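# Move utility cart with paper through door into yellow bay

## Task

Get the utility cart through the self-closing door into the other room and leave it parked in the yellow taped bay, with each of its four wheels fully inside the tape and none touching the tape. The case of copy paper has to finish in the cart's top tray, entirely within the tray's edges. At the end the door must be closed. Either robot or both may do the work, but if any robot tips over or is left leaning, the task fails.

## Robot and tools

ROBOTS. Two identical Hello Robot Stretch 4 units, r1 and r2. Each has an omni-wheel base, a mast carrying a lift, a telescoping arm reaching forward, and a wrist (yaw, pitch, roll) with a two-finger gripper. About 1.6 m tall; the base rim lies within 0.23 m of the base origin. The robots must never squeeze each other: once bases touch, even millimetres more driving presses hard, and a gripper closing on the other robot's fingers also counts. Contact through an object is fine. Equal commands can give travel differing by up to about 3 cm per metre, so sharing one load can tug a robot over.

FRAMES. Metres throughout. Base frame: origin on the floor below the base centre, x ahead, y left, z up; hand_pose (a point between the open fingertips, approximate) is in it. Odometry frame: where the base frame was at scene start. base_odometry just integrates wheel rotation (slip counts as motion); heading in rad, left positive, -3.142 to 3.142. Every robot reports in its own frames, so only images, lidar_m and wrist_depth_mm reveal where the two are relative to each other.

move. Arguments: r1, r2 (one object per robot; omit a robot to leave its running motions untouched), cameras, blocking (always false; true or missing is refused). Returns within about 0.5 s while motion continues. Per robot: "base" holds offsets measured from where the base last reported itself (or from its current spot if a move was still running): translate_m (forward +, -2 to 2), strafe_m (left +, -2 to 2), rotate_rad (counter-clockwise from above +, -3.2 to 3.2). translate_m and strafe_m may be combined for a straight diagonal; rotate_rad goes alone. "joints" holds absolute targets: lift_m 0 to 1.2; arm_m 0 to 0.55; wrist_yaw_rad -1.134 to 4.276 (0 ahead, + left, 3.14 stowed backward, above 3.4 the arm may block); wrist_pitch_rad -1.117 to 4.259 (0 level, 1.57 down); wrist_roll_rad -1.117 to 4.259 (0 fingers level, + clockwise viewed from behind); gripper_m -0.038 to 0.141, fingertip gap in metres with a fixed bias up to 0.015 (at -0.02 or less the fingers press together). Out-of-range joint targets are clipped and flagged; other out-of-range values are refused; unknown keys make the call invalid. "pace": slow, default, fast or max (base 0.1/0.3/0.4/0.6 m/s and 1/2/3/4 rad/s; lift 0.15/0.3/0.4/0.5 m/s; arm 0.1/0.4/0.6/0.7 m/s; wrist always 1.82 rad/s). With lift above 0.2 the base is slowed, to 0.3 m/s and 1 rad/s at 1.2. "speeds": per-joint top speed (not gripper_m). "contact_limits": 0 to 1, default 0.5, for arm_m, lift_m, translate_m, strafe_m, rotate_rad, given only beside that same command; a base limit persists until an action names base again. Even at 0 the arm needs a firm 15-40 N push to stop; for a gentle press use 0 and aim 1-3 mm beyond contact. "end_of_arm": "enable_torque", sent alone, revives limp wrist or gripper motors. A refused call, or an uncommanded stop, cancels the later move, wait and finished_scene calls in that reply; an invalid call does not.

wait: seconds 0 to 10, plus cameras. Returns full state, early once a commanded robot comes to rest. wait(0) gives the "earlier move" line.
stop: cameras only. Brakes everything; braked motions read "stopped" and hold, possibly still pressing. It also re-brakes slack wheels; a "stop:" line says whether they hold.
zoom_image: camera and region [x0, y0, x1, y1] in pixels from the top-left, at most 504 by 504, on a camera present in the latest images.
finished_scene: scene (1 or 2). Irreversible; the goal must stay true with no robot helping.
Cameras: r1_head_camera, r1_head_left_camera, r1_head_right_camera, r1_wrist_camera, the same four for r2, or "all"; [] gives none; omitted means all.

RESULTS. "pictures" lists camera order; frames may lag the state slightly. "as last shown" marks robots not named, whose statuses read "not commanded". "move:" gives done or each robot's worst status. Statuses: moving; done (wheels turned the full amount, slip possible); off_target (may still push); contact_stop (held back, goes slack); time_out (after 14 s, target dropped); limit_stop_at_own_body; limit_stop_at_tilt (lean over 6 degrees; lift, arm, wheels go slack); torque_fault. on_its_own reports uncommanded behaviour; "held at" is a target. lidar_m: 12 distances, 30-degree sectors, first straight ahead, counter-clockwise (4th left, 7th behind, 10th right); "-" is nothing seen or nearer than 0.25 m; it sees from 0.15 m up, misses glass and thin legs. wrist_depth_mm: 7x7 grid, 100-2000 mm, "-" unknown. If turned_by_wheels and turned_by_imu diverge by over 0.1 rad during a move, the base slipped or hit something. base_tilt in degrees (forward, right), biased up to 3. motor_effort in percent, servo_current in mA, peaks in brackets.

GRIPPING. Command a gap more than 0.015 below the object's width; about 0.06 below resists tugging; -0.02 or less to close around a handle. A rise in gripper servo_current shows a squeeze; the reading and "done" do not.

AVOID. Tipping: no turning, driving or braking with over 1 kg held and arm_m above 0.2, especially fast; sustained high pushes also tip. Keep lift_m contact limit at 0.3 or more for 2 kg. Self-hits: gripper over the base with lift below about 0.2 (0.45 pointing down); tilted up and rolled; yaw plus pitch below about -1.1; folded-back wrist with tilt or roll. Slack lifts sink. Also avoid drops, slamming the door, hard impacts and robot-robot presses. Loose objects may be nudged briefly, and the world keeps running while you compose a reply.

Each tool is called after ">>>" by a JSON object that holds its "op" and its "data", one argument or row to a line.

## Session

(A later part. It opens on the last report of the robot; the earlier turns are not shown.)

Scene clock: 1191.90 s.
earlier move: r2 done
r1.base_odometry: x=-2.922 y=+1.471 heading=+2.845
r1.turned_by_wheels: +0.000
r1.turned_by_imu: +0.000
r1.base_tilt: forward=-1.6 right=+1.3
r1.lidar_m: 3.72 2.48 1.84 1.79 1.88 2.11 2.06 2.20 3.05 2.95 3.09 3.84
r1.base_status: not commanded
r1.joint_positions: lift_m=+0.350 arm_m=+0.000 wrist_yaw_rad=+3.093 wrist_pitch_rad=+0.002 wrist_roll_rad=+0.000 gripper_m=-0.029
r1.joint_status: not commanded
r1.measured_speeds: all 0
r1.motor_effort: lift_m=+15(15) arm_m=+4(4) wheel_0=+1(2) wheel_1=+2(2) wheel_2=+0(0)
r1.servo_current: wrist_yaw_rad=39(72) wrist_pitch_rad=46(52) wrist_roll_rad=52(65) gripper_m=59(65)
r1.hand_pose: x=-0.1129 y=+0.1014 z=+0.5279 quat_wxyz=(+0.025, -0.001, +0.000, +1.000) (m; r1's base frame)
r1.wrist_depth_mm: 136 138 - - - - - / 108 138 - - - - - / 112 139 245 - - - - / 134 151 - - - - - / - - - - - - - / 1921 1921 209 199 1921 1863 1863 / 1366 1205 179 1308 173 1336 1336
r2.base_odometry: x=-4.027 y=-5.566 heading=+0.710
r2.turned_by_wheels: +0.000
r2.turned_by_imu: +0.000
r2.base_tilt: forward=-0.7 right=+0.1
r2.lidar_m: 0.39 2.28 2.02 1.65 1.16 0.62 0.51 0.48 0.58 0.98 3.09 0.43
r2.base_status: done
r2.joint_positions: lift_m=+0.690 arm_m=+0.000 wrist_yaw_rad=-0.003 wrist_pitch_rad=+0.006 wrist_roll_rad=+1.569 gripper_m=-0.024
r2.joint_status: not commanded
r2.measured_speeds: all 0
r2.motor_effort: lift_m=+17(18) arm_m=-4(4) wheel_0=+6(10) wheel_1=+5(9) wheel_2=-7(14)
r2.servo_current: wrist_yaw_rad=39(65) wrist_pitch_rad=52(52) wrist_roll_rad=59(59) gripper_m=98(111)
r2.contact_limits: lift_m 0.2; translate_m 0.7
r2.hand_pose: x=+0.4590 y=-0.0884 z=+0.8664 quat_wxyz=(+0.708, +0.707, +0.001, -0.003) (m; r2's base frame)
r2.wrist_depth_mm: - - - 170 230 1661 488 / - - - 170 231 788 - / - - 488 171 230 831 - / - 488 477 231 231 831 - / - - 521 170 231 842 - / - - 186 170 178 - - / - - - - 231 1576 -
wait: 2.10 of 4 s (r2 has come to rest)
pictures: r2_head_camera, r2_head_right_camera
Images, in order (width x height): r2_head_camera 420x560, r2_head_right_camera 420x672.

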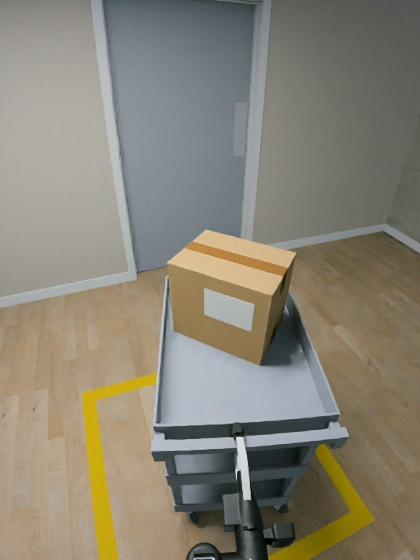

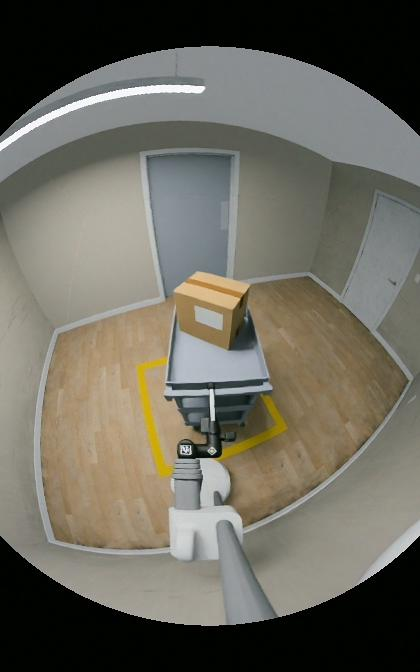

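>>> {"op": "move", "data": {
  "blocking": false,
  "r2": {"joints":{"gripper_m":0.1}},
  "cameras": []
}}

>>> {"op": "wait", "data": {
  "seconds": 3,
  "cameras": []
}}

>>> {"op": "move", "data": {
  "blocking": false,
  "r2": {"base":{"translate_m":-0.2},"pace":"slow","contact_limits":{"translate_m":0.2}},
  "cameras": []
}}

>>> {"op": "wait", "data": {
  "seconds": 4,
  "cameras": ["r2_head_camera"]
}}

>>> {"op": "move", "data": {
  "blocking": false,
  "r2": {"base":{"strafe_m":0.8},"contact_limits":{"strafe_m":0.2}},
  "cameras": []
}}

>>> {"op": "wait", "data": {
  "seconds": 6,
  "cameras": []
}}

>>> {"op": "move", "data": {
  "blocking": false,
  "r2": {"base":{"translate_m":0.75,"strafe_m":0.22},"joints":{"lift_m":0.5,"wrist_yaw_rad":3.0},"contact_limits":{"translate_m":0.2}},
  "cameras": []
}}

>>> {"op": "wait", "data": {
  "seconds": 5,
  "cameras": []
}}

>>> {"op": "move", "data": {
  "blocking": false,
  "r2": {"base":{"rotate_rad":-1.6}},
  "cameras": []
}}

>>> {"op": "wait", "data": {
  "seconds": 5,
  "cameras": ["r2_head_camera","r2_head_left_camera"]
}}

>>> {"op": "zoom_image", "data": {
  "camera": "r2_head_camera",
  "region": [60, 200, 340, 500]
}}

Scene clock: 1206.43 s.
move: r2 moving
r1: as last shown
r1.lidar_m: 3.72 2.49 1.87 1.77 1.87 2.11 2.03 2.14 3.02 2.95 3.09 3.82
r1.servo_current: wrist_yaw_rad=46(59) wrist_pitch_rad=46(52) wrist_roll_rad=39(65) gripper_m=72(72)
r1.wrist_depth_mm: 136 138 - - - - - / 108 138 - - - - - / 112 139 247 - - - - / 134 150 - - - - - / - - - - - - - / 1863 1983 209 199 1921 1863 1921 / 1366 1182 179 1281 173 1336 1281
r2.base_odometry: x=-4.027 y=-5.566 heading=+0.709
r2.turned_by_wheels: +0.000
r2.turned_by_imu: +0.000
r2.base_tilt: forward=-0.7 right=+0.1
r2.lidar_m: 0.39 2.29 1.99 1.67 1.17 0.60 0.49 0.49 0.59 0.95 3.09 0.43
r2.base_status: not commanded
r2.joint_positions: lift_m=+0.690 arm_m=+0.000 wrist_yaw_rad=-0.003 wrist_pitch_rad=+0.006 wrist_roll_rad=+1.569 gripper_m=+0.002
r2.joint_status: gripper_m moving
r2.measured_speeds: all 0
r2.motor_effort: lift_m=+17(18) arm_m=-3(4) wheel_0=+7(7) wheel_1=+5(5) wheel_2=-7(7)
r2.servo_current: wrist_yaw_rad=52(52) wrist_pitch_rad=39(52) wrist_roll_rad=52(59) gripper_m=91(91)
r2.contact_limits: lift_m 0.2; translate_m 0.7
r2.hand_pose: x=+0.4590 y=-0.0884 z=+0.8664 quat_wxyz=(+0.708, +0.707, +0.001, -0.003) (m; r2's base frame)
r2.wrist_depth_mm: - - - 173 234 1618 492 / - - - 173 235 788 - / - - 496 174 235 831 - / - - 480 235 234 842 - / - - 525 173 235 842 - / - - 188 174 183 - - / - - - - - - 496
pictures: none
No camera images: "cameras" was empty.

Scene clock: 1207.90 s.
earlier move: r2 done
r1.base_odometry: x=-2.922 y=+1.471 heading=+2.845
r1.turned_by_wheels: +0.000
r1.turned_by_imu: +0.000
r1.base_tilt: forward=-1.6 right=+1.3
r1.lidar_m: 3.71 2.46 1.84 1.78 1.90 2.14 2.05 2.20 3.04 2.95 3.10 3.82
r1.base_status: not commanded
r1.joint_positions: lift_m=+0.350 arm_m=+0.000 wrist_yaw_rad=+3.093 wrist_pitch_rad=+0.002 wrist_roll_rad=+0.000 gripper_m=-0.029
r1.joint_status: not commanded
r1.measured_speeds: all 0
r1.motor_effort: lift_m=+15(15) arm_m=+4(4) wheel_0=+2(2) wheel_1=+2(2) wheel_2=+0(0)
r1.servo_current: wrist_yaw_rad=39(59) wrist_pitch_rad=39(52) wrist_roll_rad=52(72) gripper_m=59(72)
r1.hand_pose: x=-0.1129 y=+0.1014 z=+0.5279 quat_wxyz=(+0.025, -0.001, +0.000, +1.000) (m; r1's base frame)
r1.wrist_depth_mm: 135 138 - - - - - / 108 138 - - - - - / 112 139 247 - - - - / 134 151 - - - - - / - - - - - - - / 1921 1983 209 200 1863 1863 1808 / 1366 1205 179 1308 173 1308 1281
r2.base_odometry: x=-4.027 y=-5.566 heading=+0.709
r2.turned_by_wheels: +0.000
r2.turned_by_imu: +0.000
r2.base_tilt: forward=-0.6 right=+0.1
r2.lidar_m: 0.39 2.28 1.98 1.66 1.19 0.63 0.49 0.48 0.57 0.97 3.09 0.43
r2.base_status: not commanded
r2.joint_positions: lift_m=+0.690 arm_m=+0.000 wrist_yaw_rad=-0.003 wrist_pitch_rad=+0.006 wrist_roll_rad=+1.569 gripper_m=+0.100
r2.joint_status: all done
r2.measured_speeds: all 0
r2.motor_effort: lift_m=+18(18) arm_m=-4(4) wheel_0=+6(7) wheel_1=+5(5) wheel_2=-7(7)
r2.servo_current: wrist_yaw_rad=46(59) wrist_pitch_rad=46(52) wrist_roll_rad=46(59) gripper_m=52(124)
r2.contact_limits: lift_m 0.2; translate_m 0.7
r2.hand_pose: x=+0.4590 y=-0.0883 z=+0.8664 quat_wxyz=(+0.708, +0.707, +0.001, -0.003) (m; r2's base frame)
r2.wrist_depth_mm: - - - 182 243 1618 508 / - - - 183 243 820 - / - - 500 183 245 842 - / - - 488 185 245 854 - / - - 530 184 246 854 - / - - 195 185 190 - - / - - - - - - 496
wait: 1.47 of 3 s (r2 has come to rest)
pictures: none
No camera images: "cameras" was empty.

Scene clock: 1208.40 s.
move: r2 moving
r1: as last shown
r1.lidar_m: 3.71 2.46 1.85 1.77 1.90 2.14 2.03 2.19 3.03 2.94 3.07 3.82
r1.motor_effort: lift_m=+15(15) arm_m=+4(4) wheel_0=+2(2) wheel_1=+1(2) wheel_2=+0(0)
r1.servo_current: wrist_yaw_rad=46(72) wrist_pitch_rad=33(46) wrist_roll_rad=46(52) gripper_m=65(65)
r1.wrist_depth_mm: 136 138 - - - - - / 108 138 - - - - - / 112 138 245 - - - - / 134 151 - - - - - / - - - - - - - / 1921 1863 209 200 1808 1863 1808 / 1366 1229 180 1281 173 1336 1308
r2.base_odometry: x=-4.036 y=-5.573 heading=+0.709
r2.turned_by_wheels: +0.000
r2.turned_by_imu: +0.000
r2.base_tilt: forward=-0.7 right=+0.1
r2.lidar_m: 0.40 2.30 1.99 1.66 1.13 0.61 0.48 0.48 0.55 0.95 3.09 0.45
r2.base_status: translate_m moving
r2.joint_positions: lift_m=+0.690 arm_m=+0.000 wrist_yaw_rad=-0.003 wrist_pitch_rad=+0.003 wrist_roll_rad=+1.569 gripper_m=+0.100
r2.joint_status: not commanded
r2.measured_speeds: translate_m=-0.047 strafe_m=+0.000 rotate_rad=+0.000 lift_m=+0.000 arm_m=+0.000 wrist_yaw_rad=+0.000 wrist_pitch_rad=+0.000 wrist_roll_rad=+0.000
r2.motor_effort: lift_m=+17(17) arm_m=-4(4) wheel_0=-3(5) wheel_1=-3(6) wheel_2=+9(10)
r2.servo_current: wrist_yaw_rad=52(52) wrist_pitch_rad=39(52) wrist_roll_rad=52(52) gripper_m=52(52)
r2.contact_limits: lift_m 0.2; translate_m 0.2
r2.hand_pose: x=+0.4590 y=-0.0883 z=+0.8673 quat_wxyz=(+0.708, +0.707, +0.000, -0.002) (m; r2's base frame)
r2.wrist_depth_mm: - - - 191 250 1661 1229 / - - - 191 250 778 - / - - 517 192 252 854 - / - - 500 193 253 842 - / - - 544 193 253 866 - / - - 195 194 193 - - / - - - - - 1756 500
pictures: none
No camera images: "cameras" was empty.

Scene clock: 1211.20 s.
earlier move: r2 done
r1.base_odometry: x=-2.922 y=+1.471 heading=+2.845
r1.turned_by_wheels: +0.000
r1.turned_by_imu: +0.000
r1.base_tilt: forward=-1.6 right=+1.2
r1.lidar_m: 3.69 2.50 1.84 1.78 1.89 2.13 2.05 2.19 3.04 2.94 3.09 3.83
r1.base_status: not commanded
r1.joint_positions: lift_m=+0.350 arm_m=+0.000 wrist_yaw_rad=+3.093 wrist_pitch_rad=+0.002 wrist_roll_rad=+0.000 gripper_m=-0.029
r1.joint_status: not commanded
r1.measured_speeds: all 0
r1.motor_effort: lift_m=+15(15) arm_m=+4(4) wheel_0=+1(2) wheel_1=+1(2) wheel_2=+0(0)
r1.servo_current: wrist_yaw_rad=65(72) wrist_pitch_rad=33(52) wrist_roll_rad=65(65) gripper_m=65(72)
r1.hand_pose: x=-0.1129 y=+0.1014 z=+0.5279 quat_wxyz=(+0.025, -0.001, +0.000, +1.000) (m; r1's base frame)
r1.wrist_depth_mm: 136 138 - - - - - / 108 138 - - - - - / 112 139 246 - - - - / 134 151 - - - - - / - - - - - - - / 1863 1983 208 200 1863 1921 1808 / 1366 1205 180 1281 172 1308 1308
r2.base_odometry: x=-4.179 y=-5.696 heading=+0.709
r2.turned_by_wheels: +0.000
r2.turned_by_imu: +0.000
r2.base_tilt: forward=-0.7 right=+0.0
r2.lidar_m: 0.61 2.48 1.92 1.61 0.74 0.38 0.30 0.31 0.37 0.58 3.14 0.62
r2.base_status: done
r2.joint_positions: lift_m=+0.690 arm_m=+0.000 wrist_yaw_rad=-0.003 wrist_pitch_rad=+0.003 wrist_roll_rad=+1.569 gripper_m=+0.100
r2.joint_status: not commanded
r2.measured_speeds: all 0
r2.motor_effort: lift_m=+17(17) arm_m=-4(4) wheel_0=-5(10) wheel_1=-5(8) wheel_2=+5(11)
r2.servo_current: wrist_yaw_rad=52(59) wrist_pitch_rad=46(52) wrist_roll_rad=52(59) gripper_m=52(59)
r2.contact_limits: lift_m 0.2; translate_m 0.2
r2.hand_pose: x=+0.4590 y=-0.0883 z=+0.8673 quat_wxyz=(+0.708, +0.707, +0.000, -0.002) (m; r2's base frame)
r2.wrist_depth_mm: - - - 430 - 1661 445 / - - - 439 - 1618 433 / - - 809 439 1042 - 436 / - - 691 442 1042 - 439 / - - 759 445 439 - 442 / - - 193 442 193 - 442 / - - - - - 535 445
wait: 2.80 of 4 s (r2 has come to rest)
pictures: r2_head_camera
Images, in order (width x height): r2_head_camera 420x560.

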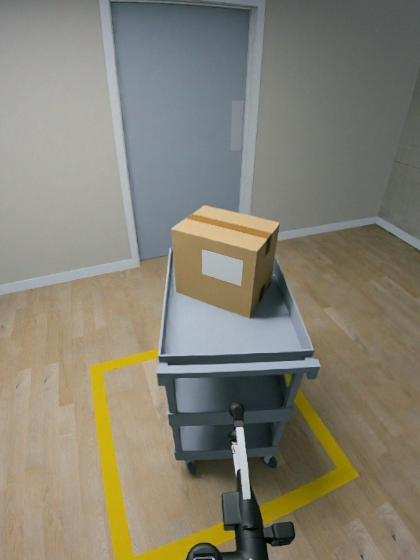

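Scene clock: 1211.70 s.
move: r2 moving
r1: as last shown
r1.lidar_m: 3.71 2.48 1.88 1.77 1.89 2.13 2.04 2.19 3.05 2.94 3.11 3.85
r1.servo_current: wrist_yaw_rad=46(65) wrist_pitch_rad=46(46) wrist_roll_rad=46(59) gripper_m=65(65)
r1.wrist_depth_mm: 136 138 - - - - - / 108 138 - - - - - / 112 139 246 - - - - / 134 150 - - - - - / - - - - - - - / 1863 1921 208 200 1921 1921 1863 / 1336 1205 180 1308 173 1336 1308
r2.base_odometry: x=-4.202 y=-5.668 heading=+0.709
r2.turned_by_wheels: +0.000
r2.turned_by_imu: +0.000
r2.base_tilt: forward=-0.6 right=+0.1
r2.lidar_m: 0.60 2.47 1.89 1.56 0.77 0.38 0.33 0.32 0.36 0.64 3.19 0.63
r2.base_status: strafe_m moving
r2.joint_positions: lift_m=+0.690 arm_m=+0.000 wrist_yaw_rad=-0.003 wrist_pitch_rad=+0.003 wrist_roll_rad=+1.569 gripper_m=+0.100
r2.joint_status: not commanded
r2.measured_speeds: translate_m=+0.000 strafe_m=+0.140 rotate_rad=-0.002 lift_m=+0.000 arm_m=+0.000 wrist_yaw_rad=+0.000 wrist_pitch_rad=+0.000 wrist_roll_rad=+0.000
r2.motor_effort: lift_m=+17(17) arm_m=-3(4) wheel_0=-11(14) wheel_1=+8(12) wheel_2=+0(3)
r2.servo_current: wrist_yaw_rad=46(59) wrist_pitch_rad=33(46) wrist_roll_rad=39(52) gripper_m=52(52)
r2.contact_limits: lift_m 0.2; strafe_m 0.2
r2.hand_pose: x=+0.4590 y=-0.0883 z=+0.8673 quat_wxyz=(+0.708, +0.707, +0.000, -0.002) (m; r2's base frame)
r2.wrist_depth_mm: - - - 436 442 1808 436 / - - - 436 - 842 439 / - - 699 442 1042 - 442 / - - 723 442 1025 - 442 / - - 778 442 442 - 445 / - - 193 442 193 - 445 / - - - - 449 459 449
pictures: none
No camera images: "cameras" was empty.

Scene clock: 1215.20 s.
earlier move: r2 done
r1.base_odometry: x=-2.922 y=+1.471 heading=+2.845
r1.turned_by_wheels: +0.000
r1.turned_by_imu: +0.000
r1.base_tilt: forward=-1.6 right=+1.3
r1.lidar_m: 3.71 2.48 1.84 1.79 1.87 2.11 2.05 2.19 3.05 2.93 3.10 3.81
r1.base_status: not commanded
r1.joint_positions: lift_m=+0.350 arm_m=+0.000 wrist_yaw_rad=+3.093 wrist_pitch_rad=+0.002 wrist_roll_rad=+0.000 gripper_m=-0.029
r1.joint_status: not commanded
r1.measured_speeds: all 0
r1.motor_effort: lift_m=+15(15) arm_m=+4(4) wheel_0=+1(2) wheel_1=+1(2) wheel_2=+0(0)
r1.servo_current: wrist_yaw_rad=46(65) wrist_pitch_rad=46(52) wrist_roll_rad=39(59) gripper_m=59(72)
r1.hand_pose: x=-0.1129 y=+0.1014 z=+0.5279 quat_wxyz=(+0.025, -0.001, +0.000, +1.000) (m; r1's base frame)
r1.wrist_depth_mm: 136 138 - - - - - / 108 138 - - - - - / 112 138 246 - - - - / 134 151 - - - - - / - - - - - - - / 1921 1921 209 200 1863 1921 1808 / 1336 1229 179 1281 172 1336 1308
r2.base_odometry: x=-4.699 y=-5.089 heading=+0.709
r2.turned_by_wheels: +0.000
r2.turned_by_imu: +0.001
r2.base_tilt: forward=-0.7 right=+0.0
r2.lidar_m: 2.24 1.87 1.02 0.82 0.81 0.70 0.57 0.54 0.64 1.03 0.92 0.96
r2.base_status: done
r2.joint_positions: lift_m=+0.690 arm_m=+0.000 wrist_yaw_rad=-0.003 wrist_pitch_rad=+0.003 wrist_roll_rad=+1.569 gripper_m=+0.100
r2.joint_status: not commanded
r2.measured_speeds: all 0
r2.motor_effort: lift_m=+17(17) arm_m=-3(4) wheel_0=-3(16) wheel_1=+1(12) wheel_2=+0(3)
r2.servo_current: wrist_yaw_rad=46(65) wrist_pitch_rad=39(52) wrist_roll_rad=52(59) gripper_m=52(59)
r2.contact_limits: lift_m 0.2; strafe_m 0.2
r2.hand_pose: x=+0.4590 y=-0.0882 z=+0.8673 quat_wxyz=(+0.708, +0.707, +0.000, -0.002) (m; r2's base frame)
r2.wrist_depth_mm: - - - - - 1661 1182 / - - - - - 1708 1182 / - - - - - 1756 1205 / - - - - - 1756 1205 / - - - - - 1756 1182 / 1983 - 189 - 187 1499 1205 / - - - - - 1708 1205
wait: 3.50 of 6 s (r2 has come to rest)
pictures: none
No camera images: "cameras" was empty.

Scene clock: 1215.70 s.
move: r2 moving
r1: as last shown
r1.lidar_m: 3.71 2.48 1.84 1.78 1.87 2.12 2.04 2.19 3.03 2.95 3.09 3.83
r1.servo_current: wrist_yaw_rad=39(65) wrist_pitch_rad=33(52) wrist_roll_rad=52(59) gripper_m=59(65)
r1.wrist_depth_mm: 136 138 - - - - - / 108 138 - - - - - / 112 138 245 - - - - / 134 151 - - - - - / - - - - - - - / 1921 1921 210 199 1863 1863 1863 / 1366 1205 179 1281 173 1336 1308
r2.base_odometry: x=-4.682 y=-5.061 heading=+0.709
r2.turned_by_wheels: +0.000
r2.turned_by_imu: +0.000
r2.base_tilt: forward=-0.7 right=+0.1
r2.lidar_m: 2.19 1.88 1.02 0.82 0.84 0.72 0.59 0.57 0.68 1.15 0.91 0.98
r2.base_status: translate_m moving; strafe_m moving
r2.joint_positions: lift_m=+0.652 arm_m=+0.000 wrist_yaw_rad=+0.563 wrist_pitch_rad=+0.003 wrist_roll_rad=+1.569 gripper_m=+0.100
r2.joint_status: lift_m moving; wrist_yaw_rad moving
r2.measured_speeds: translate_m=+0.120 strafe_m=+0.034 rotate_rad=+0.003 lift_m=-0.146 arm_m=+0.000 wrist_yaw_rad=+1.733 wrist_pitch_rad=+0.000 wrist_roll_rad=+0.000
r2.motor_effort: lift_m=+13(18) arm_m=-3(4) wheel_0=+10(10) wheel_1=+9(9) wheel_2=-11(13)
r2.servo_current: wrist_yaw_rad=98(156) wrist_pitch_rad=33(46) wrist_roll_rad=46(52) gripper_m=52(59)
r2.contact_limits: translate_m 0.2
r2.hand_pose: x=+0.4615 y=+0.0799 z=+0.8296 quat_wxyz=(+0.680, +0.678, +0.197, +0.195) (m; r2's base frame)
r2.wrist_depth_mm: - - - - - 1537 1118 / - - - - - 1537 1160 / - - - - - 1537 1138 / - - - - - 1708 1160 / - - - - - 1661 1160 / - - 188 - 187 1464 1160 / - - - - - 1537 1160
pictures: none
No camera images: "cameras" was empty.

Scene clock: 1219.23 s.
earlier move: r2 done
r1.base_odometry: x=-2.922 y=+1.471 heading=+2.845
r1.turned_by_wheels: +0.000
r1.turned_by_imu: +0.000
r1.base_tilt: forward=-1.6 right=+1.3
r1.lidar_m: 3.70 2.46 1.85 1.78 1.86 2.13 2.04 2.19 3.05 2.95 3.06 3.86
r1.base_status: not commanded
r1.joint_positions: lift_m=+0.350 arm_m=+0.000 wrist_yaw_rad=+3.093 wrist_pitch_rad=+0.002 wrist_roll_rad=+0.000 gripper_m=-0.029
r1.joint_status: not commanded
r1.measured_speeds: all 0
r1.motor_effort: lift_m=+15(15) arm_m=+4(4) wheel_0=+1(3) wheel_1=+1(2) wheel_2=+0(0)
r1.servo_current: wrist_yaw_rad=46(65) wrist_pitch_rad=39(52) wrist_roll_rad=46(65) gripper_m=59(72)
r1.hand_pose: x=-0.1129 y=+0.1014 z=+0.5279 quat_wxyz=(+0.025, -0.001, +0.000, +1.000) (m; r1's base frame)
r1.wrist_depth_mm: 136 138 - - - - - / 108 138 - - - - - / 112 138 245 - - - - / 134 151 - - - - - / - - - - - - - / 1921 1983 209 200 1921 1921 1808 / 1366 1205 180 1281 173 1336 1336
r2.base_odometry: x=-4.274 y=-4.433 heading=+0.709
r2.turned_by_wheels: +0.000
r2.turned_by_imu: +0.001
r2.base_tilt: forward=-0.7 right=+0.0
r2.lidar_m: 1.47 1.45 1.03 0.84 0.85 1.00 1.34 1.32 1.52 0.86 0.90 1.74
r2.base_status: done
r2.joint_positions: lift_m=+0.500 arm_m=+0.000 wrist_yaw_rad=+2.997 wrist_pitch_rad=+0.003 wrist_roll_rad=+1.569 gripper_m=+0.100
r2.joint_status: all done
r2.measured_speeds: all 0
r2.motor_effort: lift_m=+14(18) arm_m=-4(4) wheel_0=+3(10) wheel_1=+3(11) wheel_2=-3(13)
r2.servo_current: wrist_yaw_rad=39(156) wrist_pitch_rad=39(52) wrist_roll_rad=46(65) gripper_m=52(59)
r2.contact_limits: translate_m 0.2
r2.hand_pose: x=-0.1019 y=+0.1280 z=+0.6775 quat_wxyz=(+0.052, +0.050, +0.705, +0.706) (m; r2's base frame)
r2.wrist_depth_mm: - - - - - - 878 / - - - - - 1098 931 / - - - - - 1281 946 / - - - - - 1366 931 / - - - - - 1430 960 / - - 189 - 185 1205 946 / - - 274 - - - 960
wait: 3.53 of 5 s (r2 has come to rest)
pictures: none
No camera images: "cameras" was empty.

Scene clock: 1219.73 s.
move: r2 moving
r1: as last shown
r1.base_tilt: forward=-1.6 right=+1.2
r1.lidar_m: 3.72 2.50 1.86 1.79 1.91 2.14 2.05 2.19 3.04 2.95 3.09 3.83
r1.motor_effort: lift_m=+15(15) arm_m=+4(4) wheel_0=+1(2) wheel_1=+1(2) wheel_2=+0(0)
r1.servo_current: wrist_yaw_rad=52(59) wrist_pitch_rad=46(46) wrist_roll_rad=46(65) gripper_m=59(72)
r1.wrist_depth_mm: 136 138 - - - - - / 108 138 - - - - - / 112 138 246 - - - - / 134 151 - - - - - / - - - - - - - / 1983 1983 209 200 1863 1921 1808 / 1397 1205 179 1336 173 1366 1308
r2.base_odometry: x=-4.274 y=-4.433 heading=+0.457
r2.turned_by_wheels: -0.252
r2.turned_by_imu: -0.245
r2.base_tilt: forward=-0.7 right=+0.0
r2.lidar_m: 1.56 1.46 1.28 0.91 0.86 0.89 1.21 1.34 1.37 0.88 0.88 1.03
r2.base_status: rotate_rad moving
r2.joint_positions: lift_m=+0.500 arm_m=+0.000 wrist_yaw_rad=+2.997 wrist_pitch_rad=+0.003 wrist_roll_rad=+1.569 gripper_m=+0.100
r2.joint_status: not commanded
r2.measured_speeds: translate_m=-0.002 strafe_m=+0.000 rotate_rad=-0.975 lift_m=+0.000 arm_m=+0.000 wrist_yaw_rad=+0.000 wrist_pitch_rad=+0.000 wrist_roll_rad=+0.000
r2.motor_effort: lift_m=+14(15) arm_m=-3(4) wheel_0=+7(9) wheel_1=+10(10) wheel_2=+9(11)
r2.servo_current: wrist_yaw_rad=46(59) wrist_pitch_rad=46(46) wrist_roll_rad=52(52) gripper_m=52(52)
r2.hand_pose: x=-0.1019 y=+0.1280 z=+0.6775 quat_wxyz=(+0.052, +0.050, +0.705, +0.706) (m; r2's base frame)
r2.wrist_depth_mm: - - - - - - 831 / - - - - - - 891 / - - - - - 1118 946 / - - - - - 1255 946 / - - - - - 1366 946 / - - 189 - 185 1205 960 / - - 274 - - 1397 946
pictures: none
No camera images: "cameras" was empty.

Scene clock: 1221.33 s.
earlier move: r2 done
r1.base_odometry: x=-2.922 y=+1.471 heading=+2.845
r1.turned_by_wheels: +0.000
r1.turned_by_imu: +0.000
r1.base_tilt: forward=-1.6 right=+1.2
r1.lidar_m: 3.70 2.45 1.83 1.77 1.87 2.15 2.05 2.18 3.05 2.94 3.07 3.84
r1.base_status: not commanded
r1.joint_positions: lift_m=+0.350 arm_m=+0.000 wrist_yaw_rad=+3.093 wrist_pitch_rad=+0.002 wrist_roll_rad=+0.000 gripper_m=-0.029
r1.joint_status: not commanded
r1.measured_speeds: all 0
r1.motor_effort: lift_m=+15(15) arm_m=+4(4) wheel_0=+1(2) wheel_1=+1(2) wheel_2=+0(0)
r1.servo_current: wrist_yaw_rad=39(65) wrist_pitch_rad=46(46) wrist_roll_rad=59(65) gripper_m=59(72)
r1.hand_pose: x=-0.1129 y=+0.1014 z=+0.5279 quat_wxyz=(+0.025, -0.001, +0.000, +1.000) (m; r1's base frame)
r1.wrist_depth_mm: 136 138 - - - - - / 108 138 - - - - - / 112 138 245 - - - - / 134 151 - - - - - / - - - - - - - / 1921 1921 208 200 1863 1863 1808 / 1366 1205 179 1281 173 1336 1308
r2.base_odometry: x=-4.274 y=-4.433 heading=-0.890
r2.turned_by_wheels: -1.347
r2.turned_by_imu: -1.311
r2.base_tilt: forward=-0.7 right=+0.0
r2.lidar_m: 0.88 0.93 1.79 1.47 1.47 1.07 0.86 0.85 0.93 1.33 1.33 1.50
r2.base_status: done
r2.joint_positions: lift_m=+0.500 arm_m=+0.000 wrist_yaw_rad=+2.997 wrist_pitch_rad=+0.003 wrist_roll_rad=+1.569 gripper_m=+0.100
r2.joint_status: not commanded
r2.measured_speeds: all 0
r2.motor_effort: lift_m=+14(15) arm_m=-3(4) wheel_0=+4(12) wheel_1=+4(11) wheel_2=+5(11)
r2.servo_current: wrist_yaw_rad=52(65) wrist_pitch_rad=39(46) wrist_roll_rad=52(52) gripper_m=52(59)
r2.hand_pose: x=-0.1019 y=+0.1280 z=+0.6775 quat_wxyz=(+0.052, +0.050, +0.705, +0.706) (m; r2's base frame)
r2.wrist_depth_mm: - - - - - 1336 931 / - - - - - 1308 931 / - - - - - 1205 946 / - - - - - 1138 960 / - - - - - 1060 946 / - - 188 - 185 991 960 / - - 274 - - - 904
wait: 1.60 of 5 s (r2 has come to rest)
pictures: r2_head_camera, r2_head_left_camera
Images, in order (width x height): r2_head_camera 420x560, r2_head_left_camera 420x672.

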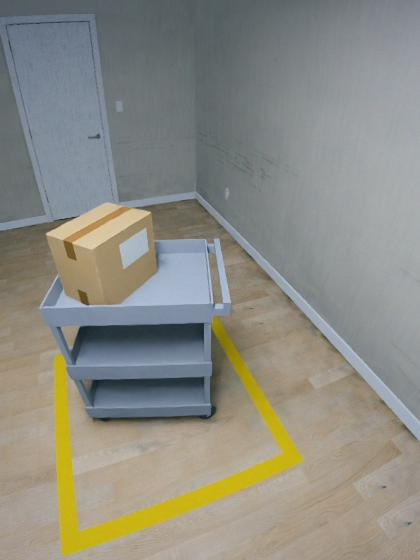

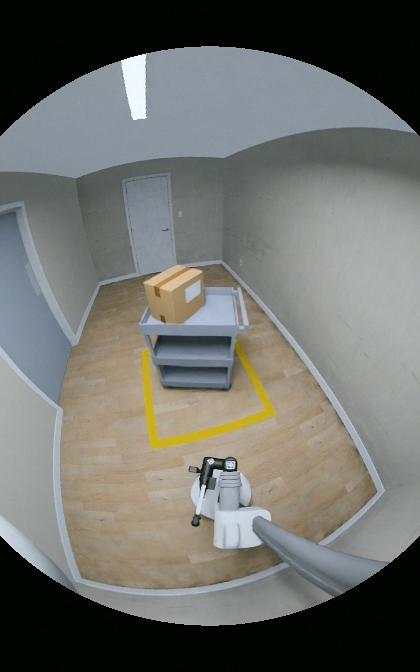

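Scaled by 1.680 from the camera's 420x560 image, which has a finer 1200x1600 frame.

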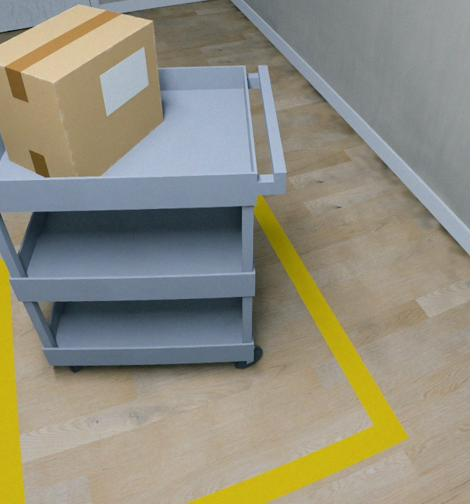

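>>> {"op": "zoom_image", "data": {
  "camera": "r2_head_camera",
  "region": [20, 190, 250, 440]
}}

Scaled by 2.016 from the camera's 420x560 image, which has a finer 1200x1600 frame.

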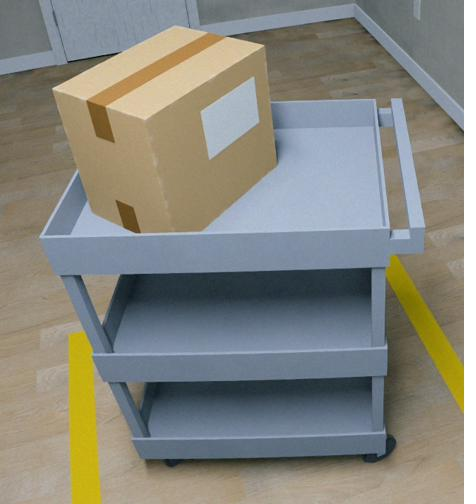

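>>> {"op": "finished_scene", "data": {
  "scene": 1
}}

The scene is finished: the task was done.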